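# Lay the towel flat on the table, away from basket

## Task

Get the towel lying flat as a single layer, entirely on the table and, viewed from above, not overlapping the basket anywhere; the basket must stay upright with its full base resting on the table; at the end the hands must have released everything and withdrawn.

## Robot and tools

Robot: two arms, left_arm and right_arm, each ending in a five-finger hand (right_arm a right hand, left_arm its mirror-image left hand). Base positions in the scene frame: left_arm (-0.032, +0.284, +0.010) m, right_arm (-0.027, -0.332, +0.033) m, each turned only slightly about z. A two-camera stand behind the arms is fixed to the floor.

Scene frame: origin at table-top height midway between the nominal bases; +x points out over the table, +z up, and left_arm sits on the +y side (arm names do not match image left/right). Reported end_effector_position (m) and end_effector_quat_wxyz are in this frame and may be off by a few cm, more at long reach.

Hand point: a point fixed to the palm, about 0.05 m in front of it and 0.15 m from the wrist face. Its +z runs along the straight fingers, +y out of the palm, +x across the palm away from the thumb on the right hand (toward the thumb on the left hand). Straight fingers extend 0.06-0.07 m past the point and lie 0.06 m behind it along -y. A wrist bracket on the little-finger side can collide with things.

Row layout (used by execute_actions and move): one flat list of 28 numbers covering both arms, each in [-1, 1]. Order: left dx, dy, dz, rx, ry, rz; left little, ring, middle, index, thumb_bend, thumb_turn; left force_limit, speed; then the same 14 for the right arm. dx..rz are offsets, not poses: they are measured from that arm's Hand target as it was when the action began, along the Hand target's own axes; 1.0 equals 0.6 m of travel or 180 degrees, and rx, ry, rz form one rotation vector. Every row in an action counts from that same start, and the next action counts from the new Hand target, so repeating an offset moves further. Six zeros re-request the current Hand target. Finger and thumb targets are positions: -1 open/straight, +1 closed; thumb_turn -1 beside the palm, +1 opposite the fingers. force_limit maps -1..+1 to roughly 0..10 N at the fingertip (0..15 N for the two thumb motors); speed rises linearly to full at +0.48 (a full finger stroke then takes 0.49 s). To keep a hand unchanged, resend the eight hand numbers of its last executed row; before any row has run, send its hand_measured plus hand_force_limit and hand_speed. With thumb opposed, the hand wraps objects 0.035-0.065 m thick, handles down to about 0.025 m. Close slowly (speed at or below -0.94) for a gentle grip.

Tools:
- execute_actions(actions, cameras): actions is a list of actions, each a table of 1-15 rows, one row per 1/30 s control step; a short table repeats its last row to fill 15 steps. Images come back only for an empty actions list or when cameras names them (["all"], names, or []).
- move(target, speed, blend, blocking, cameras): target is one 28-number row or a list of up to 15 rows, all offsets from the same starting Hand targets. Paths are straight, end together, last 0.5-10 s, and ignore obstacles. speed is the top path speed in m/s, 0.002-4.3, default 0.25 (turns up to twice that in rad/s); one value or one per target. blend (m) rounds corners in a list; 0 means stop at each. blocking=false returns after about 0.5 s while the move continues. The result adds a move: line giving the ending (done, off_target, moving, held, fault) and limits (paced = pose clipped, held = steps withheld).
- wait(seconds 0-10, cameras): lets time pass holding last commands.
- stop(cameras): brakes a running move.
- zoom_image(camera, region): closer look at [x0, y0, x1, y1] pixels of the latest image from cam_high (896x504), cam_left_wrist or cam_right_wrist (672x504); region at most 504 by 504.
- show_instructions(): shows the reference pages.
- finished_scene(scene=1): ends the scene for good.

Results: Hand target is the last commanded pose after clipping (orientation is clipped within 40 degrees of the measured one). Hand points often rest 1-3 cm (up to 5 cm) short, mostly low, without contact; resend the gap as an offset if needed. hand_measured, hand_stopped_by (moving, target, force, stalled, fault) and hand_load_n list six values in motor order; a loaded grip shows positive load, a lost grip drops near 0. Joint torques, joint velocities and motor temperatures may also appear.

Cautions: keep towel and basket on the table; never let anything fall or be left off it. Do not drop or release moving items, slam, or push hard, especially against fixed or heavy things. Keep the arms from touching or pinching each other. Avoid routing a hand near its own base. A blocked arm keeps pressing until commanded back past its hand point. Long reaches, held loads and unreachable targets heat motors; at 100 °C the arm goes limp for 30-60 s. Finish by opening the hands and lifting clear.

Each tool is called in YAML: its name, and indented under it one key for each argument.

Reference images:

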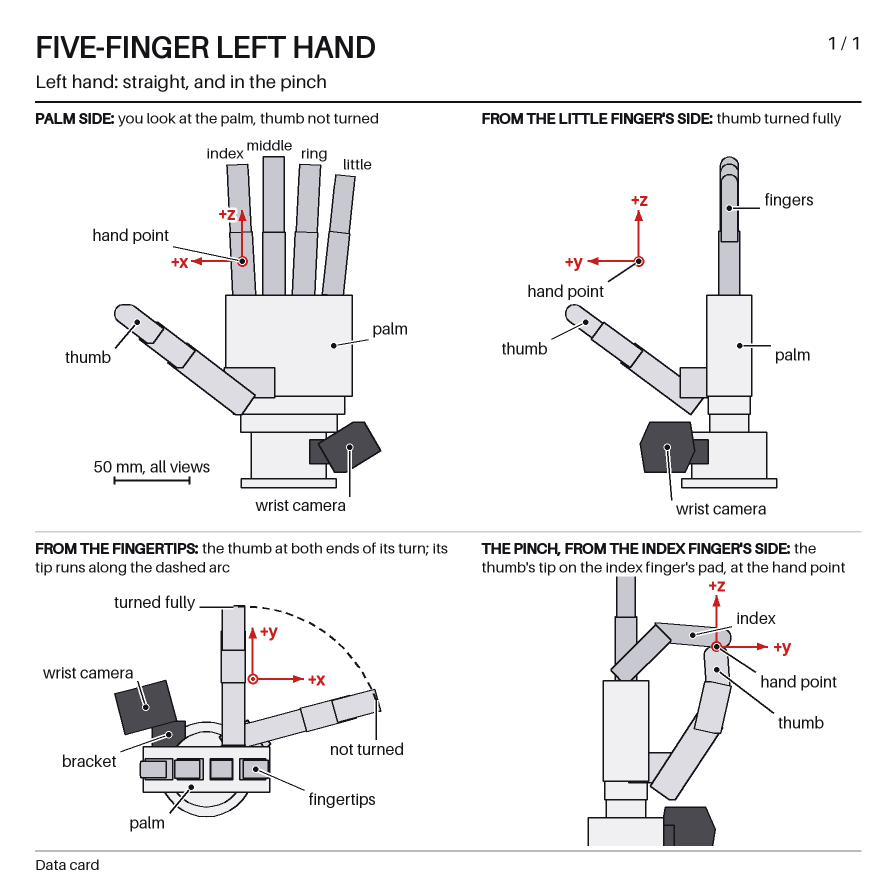

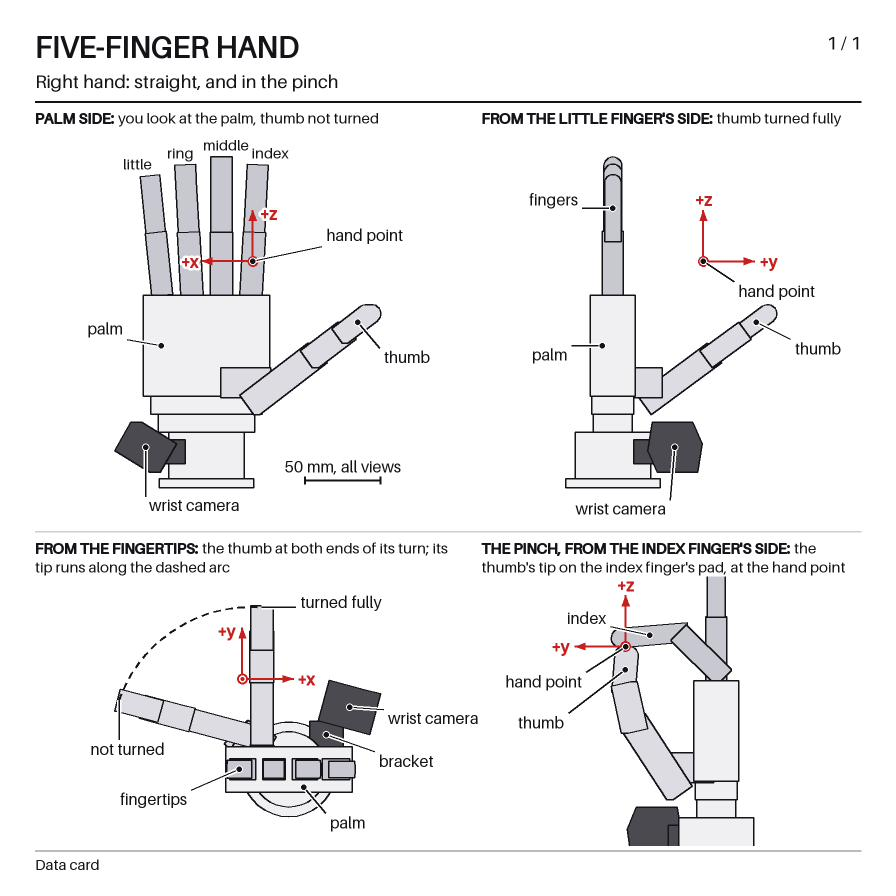

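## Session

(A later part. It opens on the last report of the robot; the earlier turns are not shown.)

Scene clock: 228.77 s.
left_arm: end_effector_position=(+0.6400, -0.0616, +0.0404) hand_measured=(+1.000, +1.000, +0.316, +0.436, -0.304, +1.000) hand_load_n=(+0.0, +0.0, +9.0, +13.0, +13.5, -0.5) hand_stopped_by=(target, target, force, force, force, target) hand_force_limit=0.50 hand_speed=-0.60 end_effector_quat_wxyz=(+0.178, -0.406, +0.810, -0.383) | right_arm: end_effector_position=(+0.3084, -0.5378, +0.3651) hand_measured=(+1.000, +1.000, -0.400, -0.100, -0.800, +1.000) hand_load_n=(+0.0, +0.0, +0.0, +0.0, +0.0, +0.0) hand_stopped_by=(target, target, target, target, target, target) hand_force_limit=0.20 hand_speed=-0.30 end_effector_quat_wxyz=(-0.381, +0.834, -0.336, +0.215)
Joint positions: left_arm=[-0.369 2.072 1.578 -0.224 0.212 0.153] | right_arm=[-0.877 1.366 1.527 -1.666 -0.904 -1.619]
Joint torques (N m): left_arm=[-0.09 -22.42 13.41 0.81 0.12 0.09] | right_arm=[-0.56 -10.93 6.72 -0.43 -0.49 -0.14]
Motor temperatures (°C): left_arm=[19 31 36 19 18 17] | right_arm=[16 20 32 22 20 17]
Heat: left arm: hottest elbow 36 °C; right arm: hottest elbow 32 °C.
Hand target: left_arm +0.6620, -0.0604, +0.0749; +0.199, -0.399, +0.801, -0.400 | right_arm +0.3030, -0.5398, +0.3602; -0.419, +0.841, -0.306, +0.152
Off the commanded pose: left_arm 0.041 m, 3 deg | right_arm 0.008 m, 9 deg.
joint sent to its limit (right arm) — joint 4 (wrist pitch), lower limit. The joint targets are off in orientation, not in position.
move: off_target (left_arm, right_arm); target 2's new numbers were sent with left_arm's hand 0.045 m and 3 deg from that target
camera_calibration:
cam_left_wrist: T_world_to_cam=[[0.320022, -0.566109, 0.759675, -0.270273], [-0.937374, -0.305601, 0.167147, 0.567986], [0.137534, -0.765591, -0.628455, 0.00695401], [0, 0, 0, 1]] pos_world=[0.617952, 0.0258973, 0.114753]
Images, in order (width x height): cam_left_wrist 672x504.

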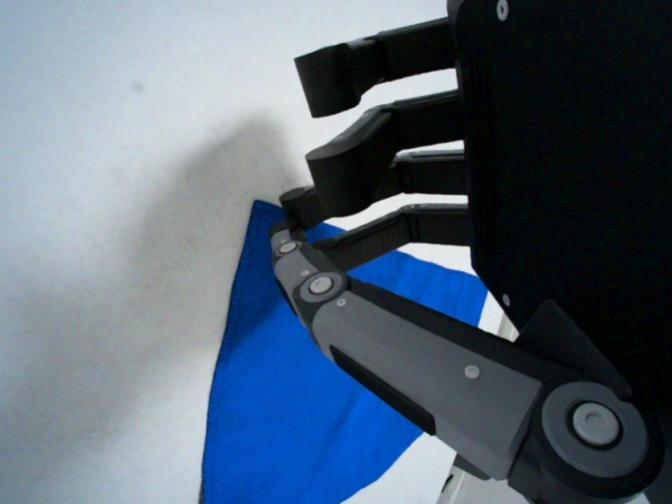

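move:
  target:
    - [0.029, 0.02, -0.054, 0,0,0, 1,1,-1,-0.4,-1,1,0.2,-0.3, 0,0,0, 0,0,0, 1,1,-0.4,-0.1,-0.8,1,0.2,-0.3]
    - [0.029, 0.1368, 0.026, 0,0,0, 1,1,-1,-0.4,-1,1,0.2,-0.3, 0,0,0, 0,0,0, 1,1,-0.4,-0.1,-0.8,1,0.2,-0.3]
  speed: 0.12
  cameras: ["cam_left_wrist","cam_high"]

Scene clock: 231.57 s.
left_arm: end_effector_position=(+0.6228, -0.0527, +0.0264) hand_measured=(+1.000, +1.000, -1.000, -0.400, -1.000, +1.000) hand_load_n=(+0.0, +0.0, -0.5, +0.0, +0.0, +0.0) hand_stopped_by=(target, target, target, target, target, target) hand_force_limit=0.20 hand_speed=-0.30 end_effector_quat_wxyz=(+0.206, -0.396, +0.796, -0.408) | right_arm: end_effector_position=(+0.3084, -0.5378, +0.3651) hand_measured=(+1.000, +1.000, -0.400, -0.100, -0.800, +1.000) hand_load_n=(+0.0, +0.0, +0.0, +0.0, +0.0, +0.0) hand_stopped_by=(target, target, target, target, target, target) hand_force_limit=0.20 hand_speed=-0.30 end_effector_quat_wxyz=(-0.381, +0.834, -0.336, +0.215)
Joint positions: left_arm=[-0.369 2.026 1.418 -0.028 0.203 0.152] | right_arm=[-0.877 1.366 1.527 -1.666 -0.904 -1.619]
Joint torques (N m): left_arm=[-1.08 -16.67 9.03 1.91 0.13 0.08] | right_arm=[-0.56 -10.93 6.72 -0.43 -0.49 -0.14]
Heat: left arm: hottest elbow 36 °C; right arm: hottest elbow 32 °C.
Hand target: left_arm +0.6221, -0.0520, +0.0000; +0.199, -0.399, +0.801, -0.400 | right_arm +0.3030, -0.5398, +0.3602; -0.419, +0.841, -0.306, +0.152
Off the commanded pose: left_arm 0.026 m, 1 deg | right_arm 0.008 m, 9 deg.
joint sent to its limit (right arm) — joint 4 (wrist pitch), lower limit. The joint targets are off in orientation, not in position.
move: off_target (left_arm, right_arm)
camera_calibration:
cam_left_wrist: T_world_to_cam=[[0.264666, -0.543518, 0.79658, -0.214425], [-0.945382, -0.309223, 0.103118, 0.563548], [0.190274, -0.780365, -0.595673, -0.0272237], [0, 0, 0, 1]] pos_world=[0.5947, 0.0364738, 0.0964782]
Images, in order (width x height): cam_high 896x504, cam_left_wrist 672x504.

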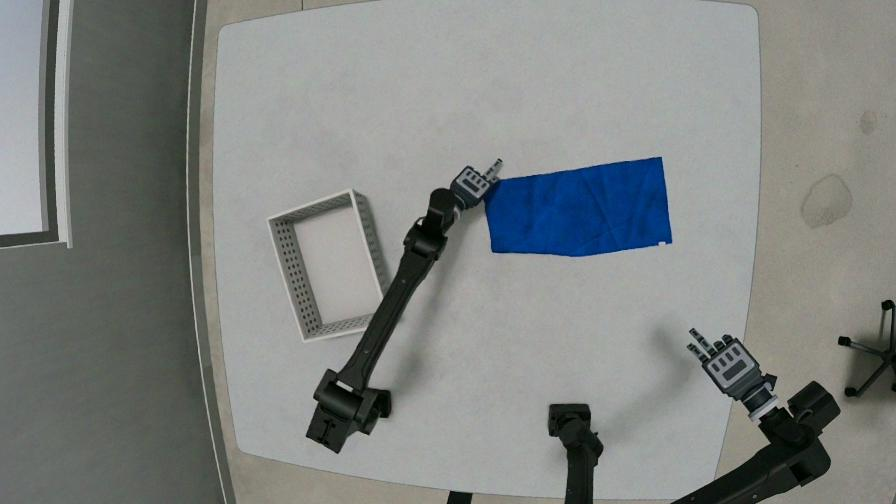

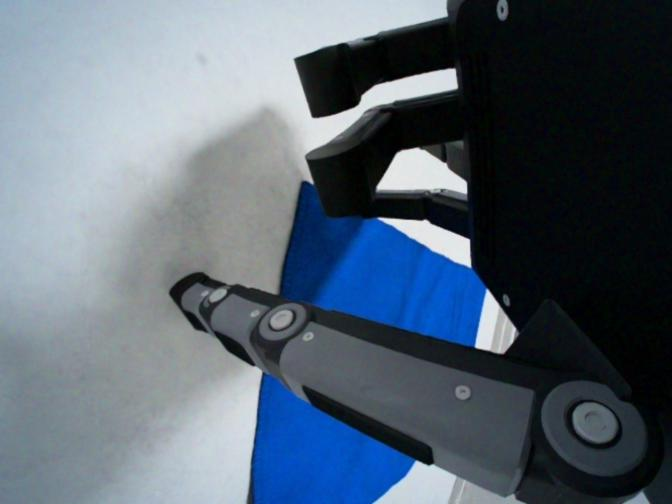

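move:
  target:
    - [0, 0.0133, 0.01, 0,0,0, 1,1,-0.5,-0.1,-0.7,1,0.2,-0.6, 0,0,0, 0,0,0, 1,1,-0.4,-0.1,-0.8,1,0.2,-0.3]
    - [0, 0.0266, 0.02, 0,0,0, 1,1,-0.1,0.1,-0.5,1,0.2,-0.6, 0,0,0, 0,0,0, 1,1,-0.4,-0.1,-0.8,1,0.2,-0.3]
    - [0, 0.0333, 0.025, 0,0,0, 1,1,0.1,0.25,-0.35,1,0.2,-0.6, 0,0,0, 0,0,0, 1,1,-0.4,-0.1,-0.8,1,0.2,-0.3]
  speed: 0.1
  cameras: ["cam_left_wrist"]

Scene clock: 234.83 s.
left_arm: end_effector_position=(+0.6332, -0.0571, +0.0260) hand_measured=(+1.000, +1.000, +0.100, +0.250, -0.350, +1.000) hand_load_n=(+0.0, +0.0, +0.5, +0.0, +0.0, +0.5) hand_stopped_by=(target, target, target, target, target, target) hand_force_limit=0.20 hand_speed=-0.60 end_effector_quat_wxyz=(+0.219, -0.389, +0.788, -0.425) | right_arm: end_effector_position=(+0.3084, -0.5378, +0.3651) hand_measured=(+1.000, +1.000, -0.400, -0.100, -0.800, +1.000) hand_load_n=(+0.0, +0.0, +0.0, +0.0, +0.0, +0.0) hand_stopped_by=(target, target, target, target, target, target) hand_force_limit=0.20 hand_speed=-0.30 end_effector_quat_wxyz=(-0.381, +0.834, -0.336, +0.215)
Joint positions: left_arm=[-0.369 2.043 1.418 0.037 0.203 0.152] | right_arm=[-0.877 1.366 1.527 -1.666 -0.904 -1.619]
Joint torques (N m): left_arm=[-1.03 -15.91 7.47 1.37 0.1 0.04] | right_arm=[-0.56 -10.99 6.72 -0.43 -0.49 -0.14]
Heat: left arm: hottest elbow 36 °C; right arm: hottest elbow 31 °C.
Hand target: left_arm +0.6222, -0.0520, -0.0248; +0.199, -0.399, +0.801, -0.400 | right_arm +0.3030, -0.5398, +0.3602; -0.419, +0.841, -0.306, +0.152
Off the commanded pose: left_arm 0.052 m, 4 deg | right_arm 0.008 m, 9 deg.
joint sent to its limit (right arm) — joint 4 (wrist pitch), lower limit. The joint targets are off in orientation, not in position.
move: off_target (left_arm, right_arm); target 2's new numbers were sent with left_arm's hand 0.047 m and 3 deg from that target; target 3's new numbers were sent with left_arm's hand 0.055 m and 4 deg from that target
camera_calibration:
cam_left_wrist: T_world_to_cam=[[0.228402, -0.5285, 0.817631, -0.195921], [-0.949269, -0.307351, 0.0665092, 0.575454], [0.21615, -0.791342, -0.571889, -0.0504939], [0, 0, 0, 1]] pos_world=[0.601923, 0.0333641, 0.093041]
Images, in order (width x height): cam_left_wrist 672x504.

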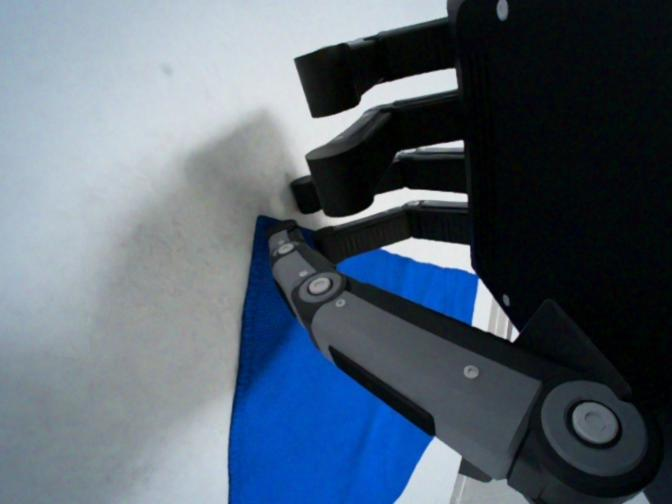

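move:
  target:
    - [0.0013, -0.0785, -0.1029, 0,0,0, 1,1,-0.5,-0.1,-0.8,1,0.2,-0.3, 0,0,0, 0,0,0, 1,1,-0.4,-0.1,-0.8,1,0.2,-0.3]
    - [0.0013, 0.008, -0.0377, 0,0,0, 1,1,-0.5,-0.1,-0.8,1,0.2,-0.3, 0,0,0, 0,0,0, 1,1,-0.4,-0.1,-0.8,1,0.2,-0.3]
    - [0.0013, 0.008, -0.0377, 0,0,0, 1,1,0.1,0.25,-0.35,1,0.2,-0.6, 0,0,0, 0,0,0, 1,1,-0.4,-0.1,-0.8,1,0.2,-0.3]
  speed: 0.12
  cameras: ["cam_left_wrist"]

Scene clock: 238.40 s.
left_arm: end_effector_position=(+0.6118, -0.0485, +0.0259) hand_measured=(+1.000, +1.000, +0.100, +0.250, -0.350, +1.000) hand_load_n=(+0.0, +0.0, +0.5, +0.0, +0.0, +0.0) hand_stopped_by=(target, target, target, target, target, target) hand_force_limit=0.20 hand_speed=-0.60 end_effector_quat_wxyz=(+0.215, -0.389, +0.790, -0.423) | right_arm: end_effector_position=(+0.3084, -0.5378, +0.3651) hand_measured=(+1.000, +1.000, -0.400, -0.100, -0.800, +1.000) hand_load_n=(+0.0, +0.0, +0.0, +0.0, +0.0, -0.5) hand_stopped_by=(target, target, target, target, target, target) hand_force_limit=0.20 hand_speed=-0.30 end_effector_quat_wxyz=(-0.381, +0.834, -0.336, +0.215)
Joint positions: left_arm=[-0.368 1.997 1.344 0.055 0.209 0.152] | right_arm=[-0.877 1.366 1.527 -1.666 -0.904 -1.619]
Joint torques (N m): left_arm=[-0.5 -15.68 7.88 1.2 0.13 0.08] | right_arm=[-0.62 -11.05 6.71 -0.43 -0.5 -0.14]
Heat: left arm: hottest elbow 36 °C; right arm: hottest elbow 31 °C.
Hand target: left_arm +0.6049, -0.0400, -0.0152; +0.199, -0.399, +0.801, -0.400 | right_arm +0.3030, -0.5398, +0.3602; -0.419, +0.841, -0.306, +0.152
Off the commanded pose: left_arm 0.042 m, 4 deg | right_arm 0.008 m, 9 deg.
joint sent to its limit (right arm) — joint 4 (wrist pitch), lower limit. The joint targets are off in orientation, not in position.
move: off_target (left_arm, right_arm); target 3's new numbers were sent with left_arm's hand 0.042 m and 3 deg from that target
camera_calibration:
cam_left_wrist: T_world_to_cam=[[0.235553, -0.529817, 0.814745, -0.190772], [-0.94951, -0.30422, 0.0766854, 0.557887], [0.207232, -0.791672, -0.574726, -0.0335703], [0, 0, 0, 1]] pos_world=[0.581613, 0.0420691, 0.0933552]
Images, in order (width x height): cam_left_wrist 672x504.

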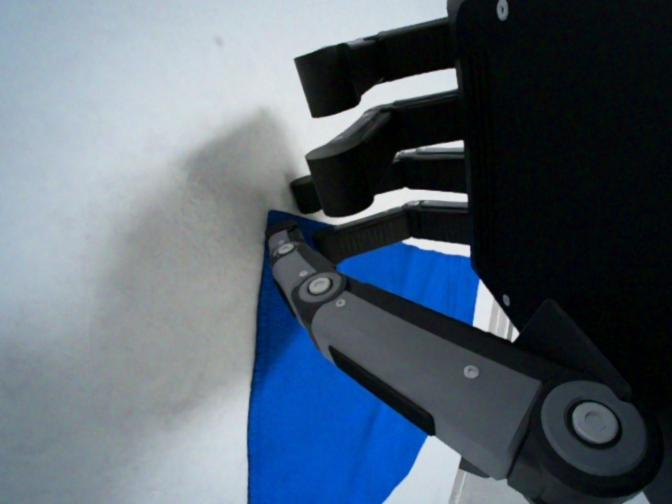

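move:
  target:
    - [0, 0.0067, 0.005, 0,0,0, 1,1,0.25,0.3,-0.35,1,0.2,-0.6, 0,0,0, 0,0,0, 1,1,-0.4,-0.1,-0.8,1,0.2,-0.3]
    - [0, 0.0133, 0.01, 0,0,0, 1,1,0.6,0.6,0.2,1,0.5,-0.6, 0,0,0, 0,0,0, 1,1,-0.4,-0.1,-0.8,1,0.2,-0.3]
  speed: 0.1
  cameras: ["cam_left_wrist","cam_high"]

zoom_image:
  camera: "cam_left_wrist"
  region: [220, 160, 380, 280]

Scene clock: 240.40 s.
left_arm: end_effector_position=(+0.6107, -0.0480, +0.0192) hand_measured=(+1.000, +1.000, +0.316, +0.434, -0.302, +1.000) hand_load_n=(+0.0, +0.0, +9.0, +13.0, +13.5, +0.0) hand_stopped_by=(target, target, force, force, force, target) hand_force_limit=0.50 hand_speed=-0.60 end_effector_quat_wxyz=(+0.213, -0.390, +0.791, -0.421) | right_arm: end_effector_position=(+0.3084, -0.5378, +0.3651) hand_measured=(+1.000, +1.000, -0.400, -0.100, -0.800, +1.000) hand_load_n=(+0.0, +0.0, +0.0, +0.0, +0.0, +0.0) hand_stopped_by=(target, target, target, target, target, target) hand_force_limit=0.20 hand_speed=-0.30 end_effector_quat_wxyz=(-0.381, +0.834, -0.336, +0.215)
Joint positions: left_arm=[-0.368 2.006 1.34 0.063 0.209 0.152] | right_arm=[-0.877 1.366 1.527 -1.666 -0.904 -1.619]
Joint torques (N m): left_arm=[-0.67 -15.27 7.75 1.66 0.11 0.07] | right_arm=[-0.56 -10.99 6.74 -0.42 -0.5 -0.14]
Heat: left arm: hottest elbow 35 °C; right arm: hottest elbow 31 °C.
Hand target: left_arm +0.6050, -0.0400, -0.0250; +0.199, -0.399, +0.801, -0.400 | right_arm +0.3030, -0.5398, +0.3602; -0.419, +0.841, -0.306, +0.152
Off the commanded pose: left_arm 0.045 m, 3 deg | right_arm 0.008 m, 9 deg.
joint sent to its limit (right arm) — joint 4 (wrist pitch), lower limit. The joint targets are off in orientation, not in position.
move: off_target (left_arm, right_arm); target 2's new numbers were sent with left_arm's hand 0.047 m and 3 deg from that target
camera_calibration:
cam_left_wrist: T_world_to_cam=[[0.239522, -0.531523, 0.812473, -0.187272], [-0.949144, -0.304316, 0.0807287, 0.557241], [0.204339, -0.790491, -0.577382, -0.0350005], [0, 0, 0, 1]] pos_world=[0.58091, 0.0423704, 0.0869593]
Images, in order (width x height): cam_high 896x504, cam_left_wrist 672x504.

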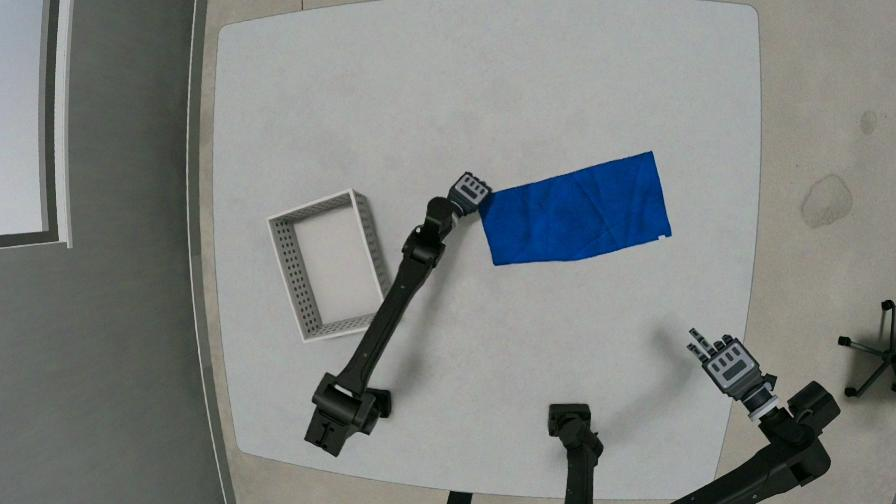

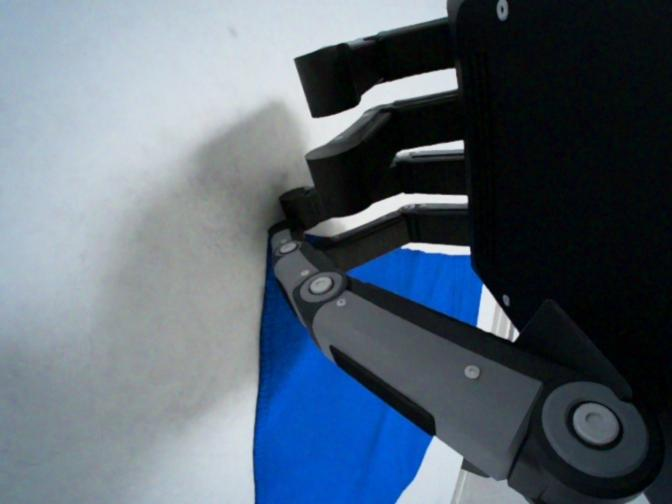

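Scaled by 3.150 from the camera's 672x504 image, which has a finer 960x720 frame.

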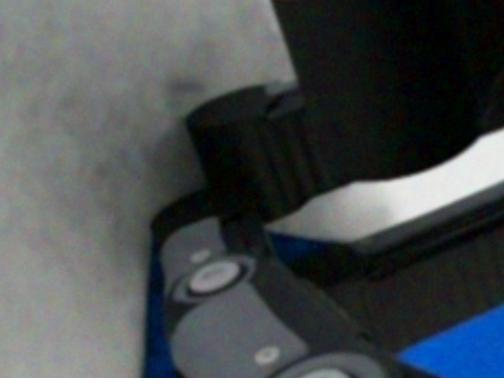

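move:
  target:
    - [-0.0144, -0.1779, -0.0824, 0,0,0, 1,1,0.6,0.6,0.2,1,0.5,-0.6, 0,0,0, 0,0,0, 1,1,-0.4,-0.1,-0.8,1,0.2,-0.3]
    - [-0.0144, -0.271, -0.1526, 0,0,0, 1,1,0.6,0.6,0.2,1,0.5,-0.6, 0,0,0, 0,0,0, 1,1,-0.4,-0.1,-0.8,1,0.2,-0.3]
  speed: 0.12
  blend: [0.03, 0]
  cameras: ["cam_left_wrist","cam_high"]

Scene clock: 242.80 s.
left_arm: end_effector_position=(+0.6117, -0.0485, +0.1258) hand_measured=(+1.000, +1.000, +0.316, +0.434, -0.302, +1.000) hand_load_n=(+0.0, +0.0, +9.5, +13.5, +13.5, -0.5) hand_stopped_by=(target, target, force, force, force, target) hand_force_limit=0.50 hand_speed=-0.60 end_effector_quat_wxyz=(+0.180, -0.407, +0.810, -0.383) | right_arm: end_effector_position=(+0.3084, -0.5378, +0.3651) hand_measured=(+1.000, +1.000, -0.400, -0.100, -0.800, +1.000) hand_load_n=(+0.0, +0.0, +0.0, +0.0, +0.5, +0.0) hand_stopped_by=(target, target, target, target, target, target) hand_force_limit=0.20 hand_speed=-0.30 end_effector_quat_wxyz=(-0.381, +0.834, -0.336, +0.215)
Joint positions: left_arm=[-0.368 1.903 1.551 -0.363 0.209 0.152] | right_arm=[-0.877 1.366 1.527 -1.666 -0.904 -1.619]
Joint torques (N m): left_arm=[-0.26 -20.42 14.12 0.84 0.19 0.09] | right_arm=[-0.62 -10.99 6.72 -0.43 -0.49 -0.14]
Heat: left arm: hottest elbow 36 °C; right arm: hottest elbow 31 °C.
Hand target: left_arm +0.6299, -0.0479, +0.1599; +0.199, -0.399, +0.801, -0.400 | right_arm +0.3030, -0.5398, +0.3602; -0.419, +0.841, -0.306, +0.152
Off the commanded pose: left_arm 0.039 m, 3 deg | right_arm 0.008 m, 9 deg.
joint sent to its limit (right arm) — joint 4 (wrist pitch), lower limit. The joint targets are off in orientation, not in position.
move: off_target (left_arm, right_arm)
camera_calibration:
cam_left_wrist: T_world_to_cam=[[0.320775, -0.565375, 0.759905, -0.319125], [-0.936535, -0.309138, 0.165334, 0.530793], [0.14144, -0.764712, -0.628657, 0.072222], [0, 0, 0, 1]] pos_world=[0.589258, 0.0388923, 0.20015]
Images, in order (width x height): cam_high 896x504, cam_left_wrist 672x504.

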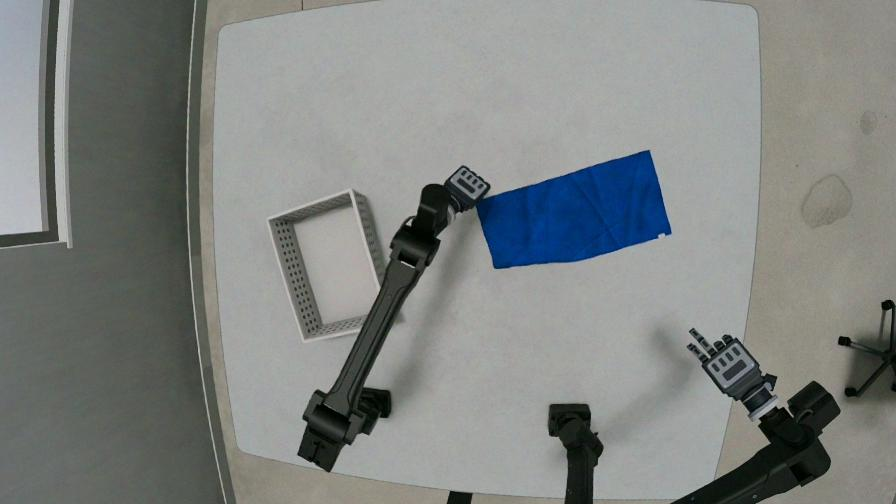

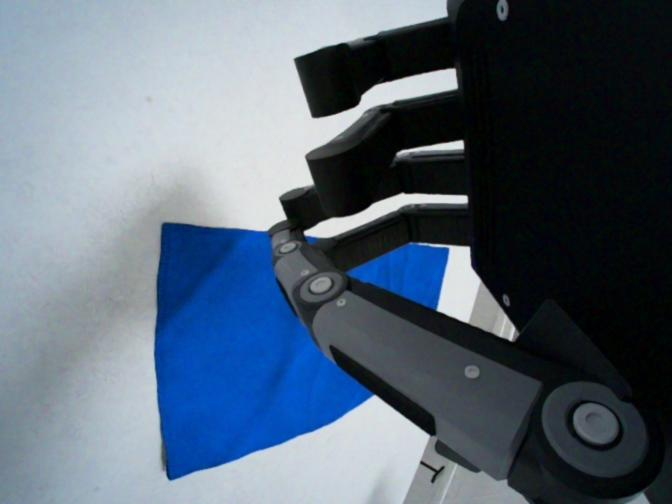

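move:
  target:
    - [0.0459, 0.2065, 0.003, 0,-0.0266,-0.0201, 1,1,-1,-0.4,-1,1,0.2,-0.3, 0,0,0, 0,0,0, 1,1,-0.4,-0.1,-0.8,1,0.2,-0.3]
    - [0.0459, 0.2863, 0.0632, 0,-0.0266,-0.0201, 1,1,-1,-0.4,-1,1,0.2,-0.3, 0,0,0, 0,0,0, 1,1,-0.4,-0.1,-0.8,1,0.2,-0.3]
  speed: 0.12
  cameras: ["cam_left_wrist"]

Scene clock: 246.30 s.
left_arm: end_effector_position=(+0.5611, -0.0206, +0.0257) hand_measured=(+1.000, +1.000, -1.000, -0.400, -1.000, +1.000) hand_load_n=(+0.0, +0.0, +0.0, +0.0, -0.5, +0.0) hand_stopped_by=(target, target, target, target, target, target) hand_force_limit=0.20 hand_speed=-0.30 end_effector_quat_wxyz=(+0.230, -0.438, +0.773, -0.398) | right_arm: end_effector_position=(+0.3084, -0.5378, +0.3651) hand_measured=(+1.000, +1.000, -0.400, -0.100, -0.800, +1.000) hand_load_n=(+0.5, +0.0, +0.0, +0.0, +0.0, +0.0) hand_stopped_by=(target, target, target, target, target, target) hand_force_limit=0.20 hand_speed=-0.30 end_effector_quat_wxyz=(-0.381, +0.834, -0.336, +0.215)
Joint positions: left_arm=[-0.382 1.871 1.151 0.102 0.102 0.082] | right_arm=[-0.877 1.366 1.527 -1.666 -0.904 -1.619]
Joint torques (N m): left_arm=[-1.79 -14.21 7.87 1.89 0.04 -0.06] | right_arm=[-0.62 -10.99 6.72 -0.43 -0.49 -0.14]
Heat: left arm: hottest elbow 36 °C; right arm: hottest elbow 30 °C.
Hand target: left_arm +0.5549, -0.0259, -0.0002; +0.219, -0.440, +0.779, -0.389 | right_arm +0.3030, -0.5398, +0.3602; -0.419, +0.841, -0.306, +0.152
Off the commanded pose: left_arm 0.027 m, 2 deg | right_arm 0.008 m, 9 deg.
joint sent to its limit (right arm) — joint 4 (wrist pitch), lower limit. The joint targets are off in orientation, not in position.
move: off_target (left_arm, right_arm)
camera_calibration:
cam_left_wrist: T_world_to_cam=[[0.317018, -0.511678, 0.798552, -0.208849], [-0.906493, -0.411048, 0.096488, 0.491434], [0.278872, -0.754471, -0.594142, -0.0400423], [0, 0, 0, 1]] pos_world=[0.522857, 0.0649286, 0.0955686]
Images, in order (width x height): cam_left_wrist 672x504.

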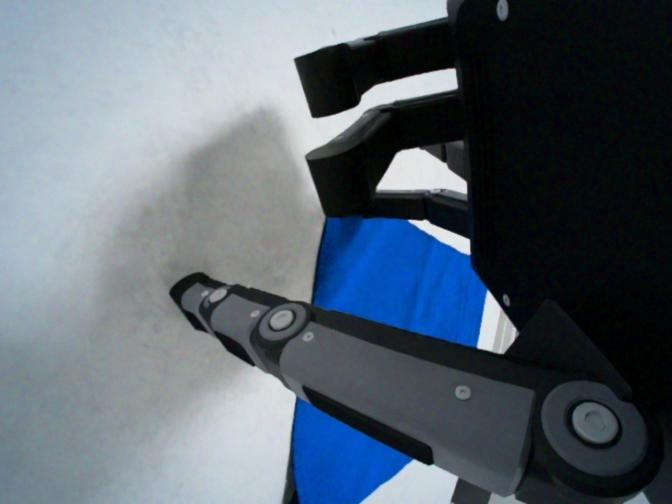

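move:
  target:
    - [0, 0.0133, 0.01, 0,0,0, 1,1,-0.3,0,-0.6,1,0.2,-0.6, 0,0,0, 0,0,0, 1,1,-0.4,-0.1,-0.8,1,0.2,-0.3]
    - [0, 0.02, 0.015, 0,0,0, 1,1,0.1,0.25,-0.35,1,0.2,-0.6, 0,0,0, 0,0,0, 1,1,-0.4,-0.1,-0.8,1,0.2,-0.3]
  speed: 0.1
  cameras: ["cam_left_wrist"]

Scene clock: 248.37 s.
left_arm: end_effector_position=(+0.5684, -0.0241, +0.0250) hand_measured=(+1.000, +1.000, +0.100, +0.250, -0.350, +1.000) hand_load_n=(+0.5, +0.0, -0.5, +0.0, +0.0, +0.0) hand_stopped_by=(target, target, target, target, target, target) hand_force_limit=0.20 hand_speed=-0.60 end_effector_quat_wxyz=(+0.239, -0.433, +0.766, -0.410) | right_arm: end_effector_position=(+0.3084, -0.5378, +0.3651) hand_measured=(+1.000, +1.000, -0.400, -0.100, -0.800, +1.000) hand_load_n=(+0.0, +0.0, +0.0, +0.0, +0.0, +0.0) hand_stopped_by=(target, target, target, target, target, target) hand_force_limit=0.20 hand_speed=-0.30 end_effector_quat_wxyz=(-0.381, +0.834, -0.336, +0.215)
Joint positions: left_arm=[-0.383 1.886 1.151 0.15 0.102 0.081] | right_arm=[-0.877 1.366 1.527 -1.666 -0.904 -1.619]
Joint torques (N m): left_arm=[-1.9 -13.92 7.12 1.32 0.03 -0.04] | right_arm=[-0.56 -10.99 6.72 -0.46 -0.5 -0.14]
Heat: left arm: hottest elbow 35 °C; right arm: hottest elbow 30 °C.
Hand target: left_arm +0.5549, -0.0259, -0.0152; +0.219, -0.440, +0.779, -0.389 | right_arm +0.3030, -0.5398, +0.3602; -0.419, +0.841, -0.306, +0.152
Off the commanded pose: left_arm 0.042 m, 4 deg | right_arm 0.008 m, 9 deg.
joint sent to its limit (right arm) — joint 4 (wrist pitch), lower limit. The joint targets are off in orientation, not in position.
move: off_target (left_arm, right_arm); target 2's new numbers were sent with left_arm's hand 0.045 m and 4 deg from that target
camera_calibration:
cam_left_wrist: T_world_to_cam=[[0.291889, -0.500635, 0.814964, -0.198232], [-0.909217, -0.409699, 0.0739674, 0.498869], [0.296859, -0.762569, -0.574772, -0.0560248], [0, 0, 0, 1]] pos_world=[0.528074, 0.0624214, 0.0924506]
Images, in order (width x height): cam_left_wrist 672x504.

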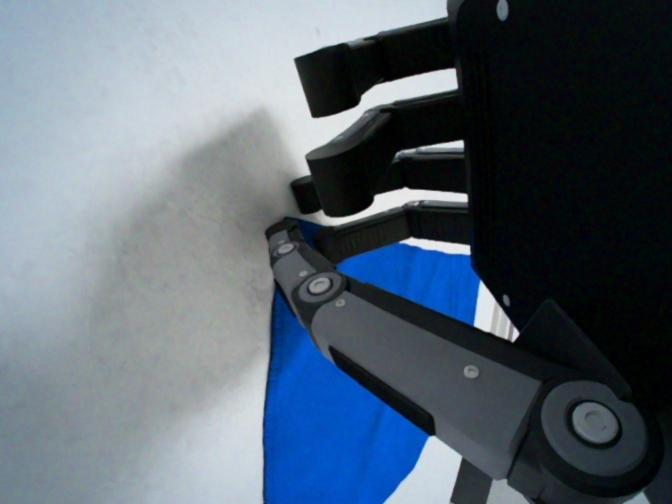

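move:
  target:
    - [0, 0.0067, 0.005, 0,0,0, 1,1,0.25,0.3,-0.35,1,0.2,-0.6, 0,0,0, 0,0,0, 1,1,-0.4,-0.1,-0.8,1,0.2,-0.3]
    - [0, 0.0133, 0.01, 0,0,0, 1,1,0.6,0.6,0.2,1,0.5,-0.6, 0,0,0, 0,0,0, 1,1,-0.4,-0.1,-0.8,1,0.2,-0.3]
  speed: 0.1
  cameras: ["cam_left_wrist"]

zoom_image:
  camera: "cam_left_wrist"
  region: [240, 180, 360, 270]

Scene clock: 250.43 s.
left_arm: end_effector_position=(+0.5681, -0.0239, +0.0181) hand_measured=(+1.000, +1.000, +0.316, +0.436, -0.304, +1.000) hand_load_n=(+0.0, +0.0, +7.5, +13.0, +13.5, -0.5) hand_stopped_by=(target, target, force, force, force, target) hand_force_limit=0.50 hand_speed=-0.60 end_effector_quat_wxyz=(+0.239, -0.433, +0.766, -0.410) | right_arm: end_effector_position=(+0.3084, -0.5378, +0.3651) hand_measured=(+1.000, +1.000, -0.400, -0.100, -0.800, +1.000) hand_load_n=(+0.0, +0.0, +0.0, +0.0, +0.0, +0.5) hand_stopped_by=(target, target, target, target, target, target) hand_force_limit=0.20 hand_speed=-0.30 end_effector_quat_wxyz=(-0.381, +0.834, -0.336, +0.215)
Joint positions: left_arm=[-0.383 1.898 1.146 0.166 0.101 0.081] | right_arm=[-0.877 1.366 1.527 -1.666 -0.904 -1.619]
Joint torques (N m): left_arm=[-1.85 -13.27 7.01 1.62 0.03 -0.03] | right_arm=[-0.62 -10.99 6.72 -0.43 -0.49 -0.14]
Heat: left arm: hottest elbow 35 °C; right arm: hottest elbow 30 °C.
Hand target: left_arm +0.5549, -0.0259, -0.0252; +0.219, -0.440, +0.779, -0.389 | right_arm +0.3030, -0.5398, +0.3602; -0.419, +0.841, -0.306, +0.152
Off the commanded pose: left_arm 0.045 m, 4 deg | right_arm 0.008 m, 9 deg.
joint sent to its limit (right arm) — joint 4 (wrist pitch), lower limit. The joint targets are off in orientation, not in position.
move: off_target (left_arm, right_arm); target 2's new numbers were sent with left_arm's hand 0.047 m and 4 deg from that target
camera_calibration:
cam_left_wrist: T_world_to_cam=[[0.293008, -0.500425, 0.814691, -0.193024], [-0.908858, -0.41034, 0.0748239, 0.498834], [0.296857, -0.762362, -0.575048, -0.0597839], [0, 0, 0, 1]] pos_world=[0.527674, 0.0625205, 0.0855518]
Images, in order (width x height): cam_left_wrist 672x504.

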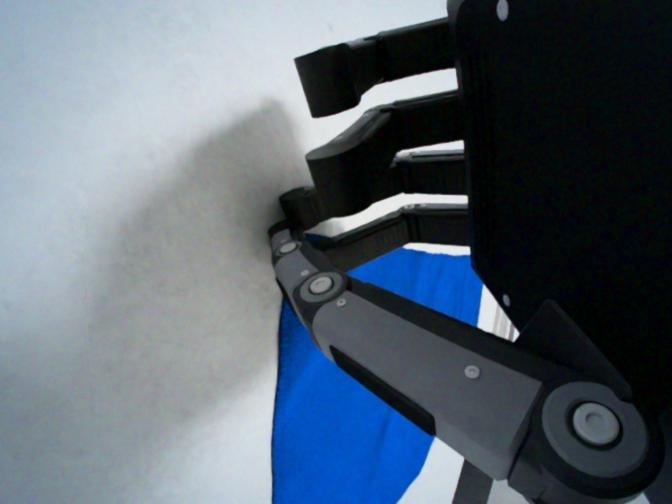

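Scaled by 4.200 from the camera's 672x504 image, which has a finer 960x720 frame.

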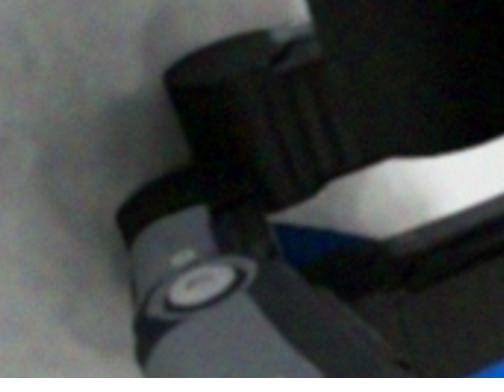

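move:
  target: [-0.0144, -0.1779, -0.0824, 0,0,0, 1,1,0.6,0.6,0.2,1,0.5,-0.6, 0,0,0, 0,0,0, 1,1,-0.4,-0.1,-0.8,1,0.2,-0.3]
  speed: 0.12
  cameras: ["cam_left_wrist","cam_high"]

Scene clock: 252.20 s.
left_arm: end_effector_position=(+0.5654, -0.0238, +0.0657) hand_measured=(+1.000, +1.000, +0.316, +0.436, -0.304, +1.000) hand_load_n=(+0.0, +0.0, +8.5, +13.5, +13.5, -0.5) hand_stopped_by=(target, target, force, force, force, target) hand_force_limit=0.50 hand_speed=-0.60 end_effector_quat_wxyz=(+0.209, -0.446, +0.785, -0.374) | right_arm: end_effector_position=(+0.3084, -0.5378, +0.3651) hand_measured=(+1.000, +1.000, -0.400, -0.100, -0.800, +1.000) hand_load_n=(+0.0, +0.0, +0.0, +0.0, +0.0, +0.0) hand_stopped_by=(target, target, target, target, target, target) hand_force_limit=0.20 hand_speed=-0.30 end_effector_quat_wxyz=(-0.381, +0.834, -0.336, +0.215)
Joint positions: left_arm=[-0.383 1.831 1.259 -0.117 0.106 0.081] | right_arm=[-0.877 1.366 1.527 -1.666 -0.904 -1.619]
Joint torques (N m): left_arm=[-1.26 -17.85 12.68 0.79 0.18 0.02] | right_arm=[-0.62 -10.93 6.72 -0.43 -0.49 -0.14]
Heat: left arm: hottest elbow 35 °C; right arm: hottest elbow 30 °C.
Hand target: left_arm +0.5806, -0.0312, +0.0898; +0.219, -0.440, +0.779, -0.389 | right_arm +0.3030, -0.5398, +0.3602; -0.419, +0.841, -0.306, +0.152
Off the commanded pose: left_arm 0.029 m, 2 deg | right_arm 0.008 m, 9 deg.
joint sent to its limit (right arm) — joint 4 (wrist pitch), lower limit. The joint targets are off in orientation, not in position.
move: off_target (left_arm, right_arm)
camera_calibration:
cam_left_wrist: T_world_to_cam=[[0.366891, -0.531812, 0.76326, -0.270073], [-0.89985, -0.410968, 0.146201, 0.483179], [0.235924, -0.74046, -0.629332, 0.00702586], [0, 0, 0, 1]] pos_world=[0.532219, 0.0601452, 0.139916]
Images, in order (width x height): cam_high 896x504, cam_left_wrist 672x504.

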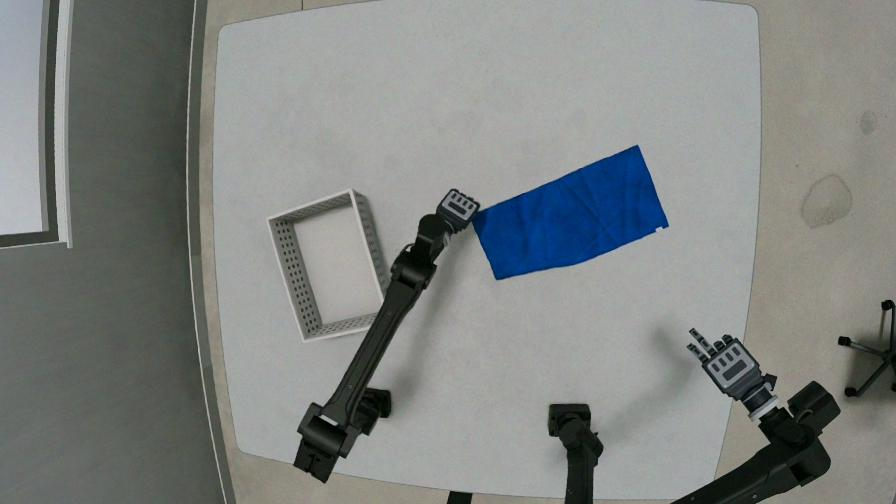

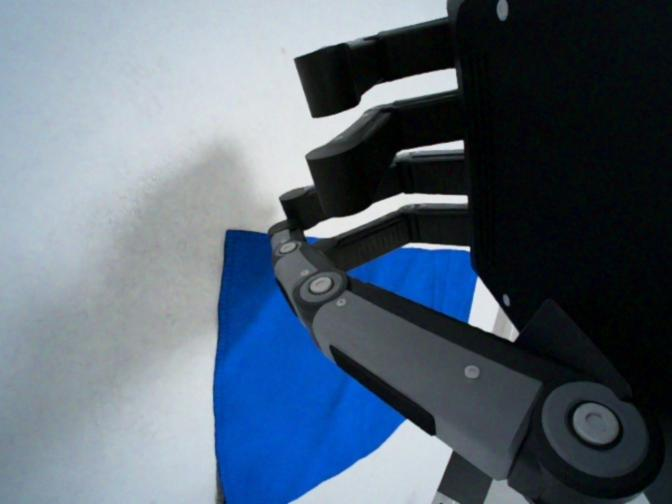

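move:
  target:
    - [0.0616, 0.1079, -0.06, 0,-0.0355,-0.0267, 1,1,-1,-0.4,-1,1,0.2,-0.3, 0,0,0, 0,0,0, 1,1,-0.4,-0.1,-0.8,1,0.2,-0.3]
    - [0.0616, 0.1878, 0.0002, 0,-0.0355,-0.0267, 1,1,-1,-0.4,-1,1,0.2,-0.3, 0,0,0, 0,0,0, 1,1,-0.4,-0.1,-0.8,1,0.2,-0.3]
  speed: 0.12

move:
  target:
    - [0, 0.0133, 0.01, 0,0,0, 1,1,-0.3,0,-0.6,1,0.2,-0.6, 0,0,0, 0,0,0, 1,1,-0.4,-0.1,-0.8,1,0.2,-0.3]
    - [0, 0.02, 0.015, 0,0,0, 1,1,0.1,0.25,-0.35,1,0.2,-0.6, 0,0,0, 0,0,0, 1,1,-0.4,-0.1,-0.8,1,0.2,-0.3]
  speed: 0.1
  cameras: ["cam_left_wrist"]

Scene clock: 255.07 s.
left_arm: end_effector_position=(+0.5094, -0.0253, +0.0252) hand_measured=(+1.000, +1.000, -1.000, -0.400, -1.000, +1.000) hand_load_n=(+0.0, +0.0, +0.0, +0.0, +0.0, -0.5) hand_stopped_by=(target, target, target, target, target, target) hand_force_limit=0.20 hand_speed=-0.30 end_effector_quat_wxyz=(+0.255, -0.491, +0.739, -0.384) | right_arm: end_effector_position=(+0.3084, -0.5378, +0.3651) hand_measured=(+1.000, +1.000, -0.400, -0.100, -0.800, +1.000) hand_load_n=(+0.0, +0.0, +0.0, +0.0, +0.0, +0.0) hand_stopped_by=(target, target, target, target, target, target) hand_force_limit=0.20 hand_speed=-0.30 end_effector_quat_wxyz=(-0.381, +0.834, -0.336, +0.215)
Joint positions: left_arm=[-0.463 1.775 0.993 0.167 -0.072 -0.051] | right_arm=[-0.877 1.366 1.527 -1.666 -0.904 -1.619]
Joint torques (N m): left_arm=[-1.67 -12.22 7.45 1.81 -0.08 -0.03] | right_arm=[-0.62 -10.99 6.72 -0.43 -0.5 -0.14]
Heat: left arm: hottest elbow 35 °C; right arm: hottest elbow 30 °C.
Hand target: left_arm +0.5034, -0.0281, -0.0003; +0.246, -0.494, +0.747, -0.372 | right_arm +0.3030, -0.5398, +0.3602; -0.419, +0.841, -0.306, +0.152
Off the commanded pose: left_arm 0.026 m, 2 deg | right_arm 0.008 m, 9 deg.
joint sent to its limit (right arm) — joint 4 (wrist pitch), lower limit. The joint targets are off in orientation, not in position.
move: off_target (left_arm, right_arm)

Scene clock: 257.03 s.
left_arm: end_effector_position=(+0.5176, -0.0294, +0.0244) hand_measured=(+1.000, +1.000, +0.100, +0.250, -0.350, +1.000) hand_load_n=(+0.0, +0.0, +0.0, +0.0, +0.0, +0.0) hand_stopped_by=(target, target, target, target, target, target) hand_force_limit=0.20 hand_speed=-0.60 end_effector_quat_wxyz=(+0.263, -0.487, +0.731, -0.398) | right_arm: end_effector_position=(+0.3084, -0.5378, +0.3651) hand_measured=(+1.000, +1.000, -0.400, -0.100, -0.800, +1.000) hand_load_n=(+0.0, +0.5, +0.0, +0.0, +0.0, +0.0) hand_stopped_by=(target, target, target, target, target, target) hand_force_limit=0.20 hand_speed=-0.30 end_effector_quat_wxyz=(-0.381, +0.834, -0.336, +0.215)
Joint positions: left_arm=[-0.463 1.794 0.993 0.224 -0.073 -0.051] | right_arm=[-0.877 1.366 1.527 -1.666 -0.904 -1.619]
Joint torques (N m): left_arm=[-1.9 -11.81 6.61 1.18 -0.05 -0.04] | right_arm=[-0.62 -10.93 6.74 -0.44 -0.49 -0.14]
Heat: left arm: hottest elbow 35 °C; right arm: hottest elbow 30 °C.
Hand target: left_arm +0.5034, -0.0281, -0.0153; +0.246, -0.494, +0.747, -0.372 | right_arm +0.3030, -0.5398, +0.3602; -0.419, +0.841, -0.306, +0.152
Off the commanded pose: left_arm 0.042 m, 4 deg | right_arm 0.008 m, 9 deg.
joint sent to its limit (right arm) — joint 4 (wrist pitch), lower limit. The joint targets are off in orientation, not in position.
move: off_target (left_arm, right_arm); target 2's new numbers were sent with left_arm's hand 0.044 m and 4 deg from that target
camera_calibration:
cam_left_wrist: T_world_to_cam=[[0.357625, -0.442352, 0.822453, -0.21806], [-0.844183, -0.52972, 0.0821662, 0.41311], [0.399324, -0.723686, -0.562867, -0.0975779], [0, 0, 0, 1]] pos_world=[0.465689, 0.0517579, 0.0904767]
Images, in order (width x height): cam_left_wrist 672x504.

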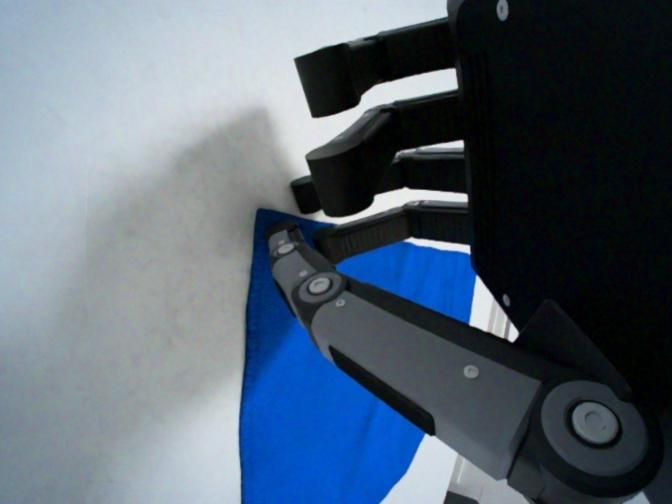

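move:
  target: [0.0005, -0.081, -0.1002, 0,0,0, 1,1,-0.1,0.1,-0.5,1,0.2,-0.3, 0,0,0, 0,0,0, 1,1,-0.4,-0.1,-0.8,1,0.2,-0.3]
  speed: 0.12
  cameras: ["cam_left_wrist","cam_high"]

Scene clock: 258.63 s.
left_arm: end_effector_position=(+0.4915, -0.0159, +0.0561) hand_measured=(+1.000, +1.000, -0.100, +0.100, -0.500, +1.000) hand_load_n=(+0.0, +0.0, +0.0, +0.0, +0.0, +0.0) hand_stopped_by=(target, target, target, target, target, target) hand_force_limit=0.20 hand_speed=-0.30 end_effector_quat_wxyz=(+0.249, -0.494, +0.745, -0.371) | right_arm: end_effector_position=(+0.3084, -0.5378, +0.3651) hand_measured=(+1.000, +1.000, -0.400, -0.100, -0.800, +1.000) hand_load_n=(+0.0, +0.0, +0.0, +0.0, +0.5, +0.0) hand_stopped_by=(target, target, target, target, target, target) hand_force_limit=0.20 hand_speed=-0.30 end_effector_quat_wxyz=(-0.381, +0.834, -0.336, +0.215)
Joint positions: left_arm=[-0.464 1.676 0.981 0.049 -0.075 -0.051] | right_arm=[-0.877 1.366 1.527 -1.666 -0.904 -1.619]
Joint torques (N m): left_arm=[-2.02 -15.21 8.23 0.79 -0.09 -0.06] | right_arm=[-0.56 -10.93 6.74 -0.4 -0.49 -0.14]
Heat: left arm: hottest elbow 34 °C; right arm: hottest elbow 30 °C.
Hand target: left_arm +0.4861, -0.0211, +0.0599; +0.246, -0.493, +0.747, -0.373 | right_arm +0.3030, -0.5398, +0.3602; -0.419, +0.841, -0.306, +0.152
Off the commanded pose: left_arm 0.008 m, 0 deg | right_arm 0.008 m, 9 deg.
joint sent to its limit (right arm) — joint 4 (wrist pitch), lower limit. The joint targets are off in orientation, not in position.
move: off_target (right_arm)
camera_calibration:
cam_left_wrist: T_world_to_cam=[[0.406458, -0.468977, 0.784125, -0.251113], [-0.838002, -0.533322, 0.115412, 0.390697], [0.364065, -0.704009, -0.609777, -0.0392412], [0, 0, 0, 1]] pos_world=[0.443758, 0.0629748, 0.127884]
Images, in order (width x height): cam_high 896x504, cam_left_wrist 672x504.

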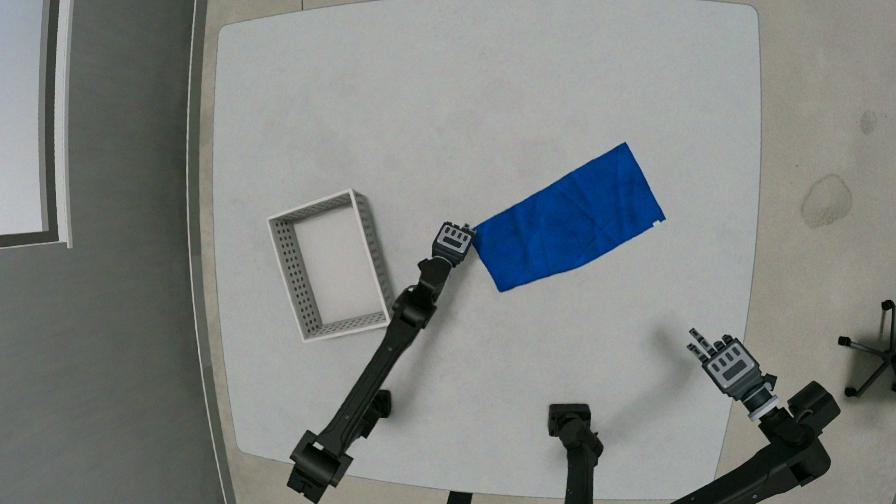

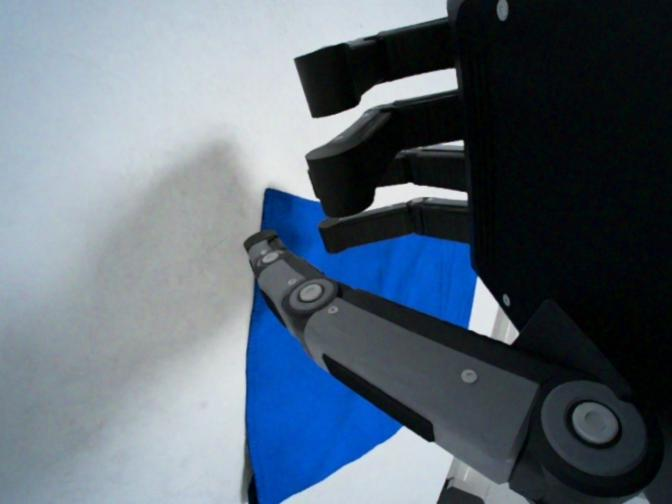

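move:
  target: [0.009, 0.0998, 0.0753, 0,0,0, 1,1,-0.1,0.1,-0.5,1,0.2,-0.3, 0,0,0, 0,0,0, 1,1,-0.4,-0.1,-0.8,1,0.2,-0.3]
  speed: 0.12
  cameras: ["cam_left_wrist"]

Scene clock: 260.10 s.
left_arm: end_effector_position=(+0.4990, -0.0244, +0.0284) hand_measured=(+1.000, +1.000, -0.100, +0.100, -0.500, +1.000) hand_load_n=(+0.0, +0.0, -2.5, +0.0, +0.0, +0.0) hand_stopped_by=(target, target, target, target, target, target) hand_force_limit=0.20 hand_speed=-0.30 end_effector_quat_wxyz=(+0.265, -0.487, +0.731, -0.398) | right_arm: end_effector_position=(+0.3084, -0.5378, +0.3651) hand_measured=(+1.000, +1.000, -0.400, -0.100, -0.800, +1.000) hand_load_n=(+0.0, +0.0, +0.0, +0.0, +0.0, +0.0) hand_stopped_by=(target, target, target, target, target, target) hand_force_limit=0.20 hand_speed=-0.30 end_effector_quat_wxyz=(-0.381, +0.834, -0.336, +0.215)
Joint positions: left_arm=[-0.473 1.748 0.938 0.235 -0.085 -0.057] | right_arm=[-0.877 1.366 1.527 -1.666 -0.904 -1.619]
Joint torques (N m): left_arm=[-2.08 -10.34 6.42 1.51 -0.04 -0.05] | right_arm=[-0.56 -10.99 6.75 -0.43 -0.5 -0.14]
Heat: left arm: hottest elbow 34 °C; right arm: hottest elbow 29 °C.
Hand target: left_arm +0.4840, -0.0261, -0.0151; +0.246, -0.493, +0.746, -0.373 | right_arm +0.3030, -0.5398, +0.3602; -0.419, +0.841, -0.306, +0.152
Off the commanded pose: left_arm 0.046 m, 4 deg | right_arm 0.008 m, 9 deg.
joint sent to its limit (right arm) — joint 4 (wrist pitch), lower limit. The joint targets are off in orientation, not in position.
move: off_target (left_arm, right_arm)
camera_calibration:
cam_left_wrist: T_world_to_cam=[[0.357067, -0.441952, 0.82291, -0.212284], [-0.842934, -0.532033, 0.0800217, 0.399148], [0.40245, -0.722232, -0.562508, -0.0858241], [0, 0, 0, 1]] pos_world=[0.446795, 0.0565555, 0.0944735]
Images, in order (width x height): cam_left_wrist 672x504.

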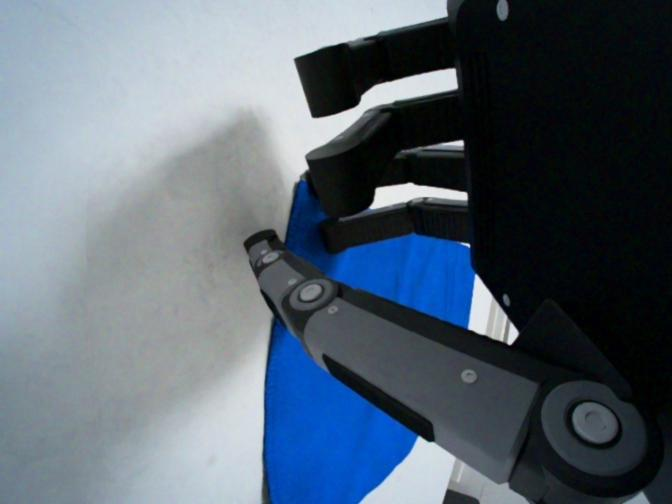

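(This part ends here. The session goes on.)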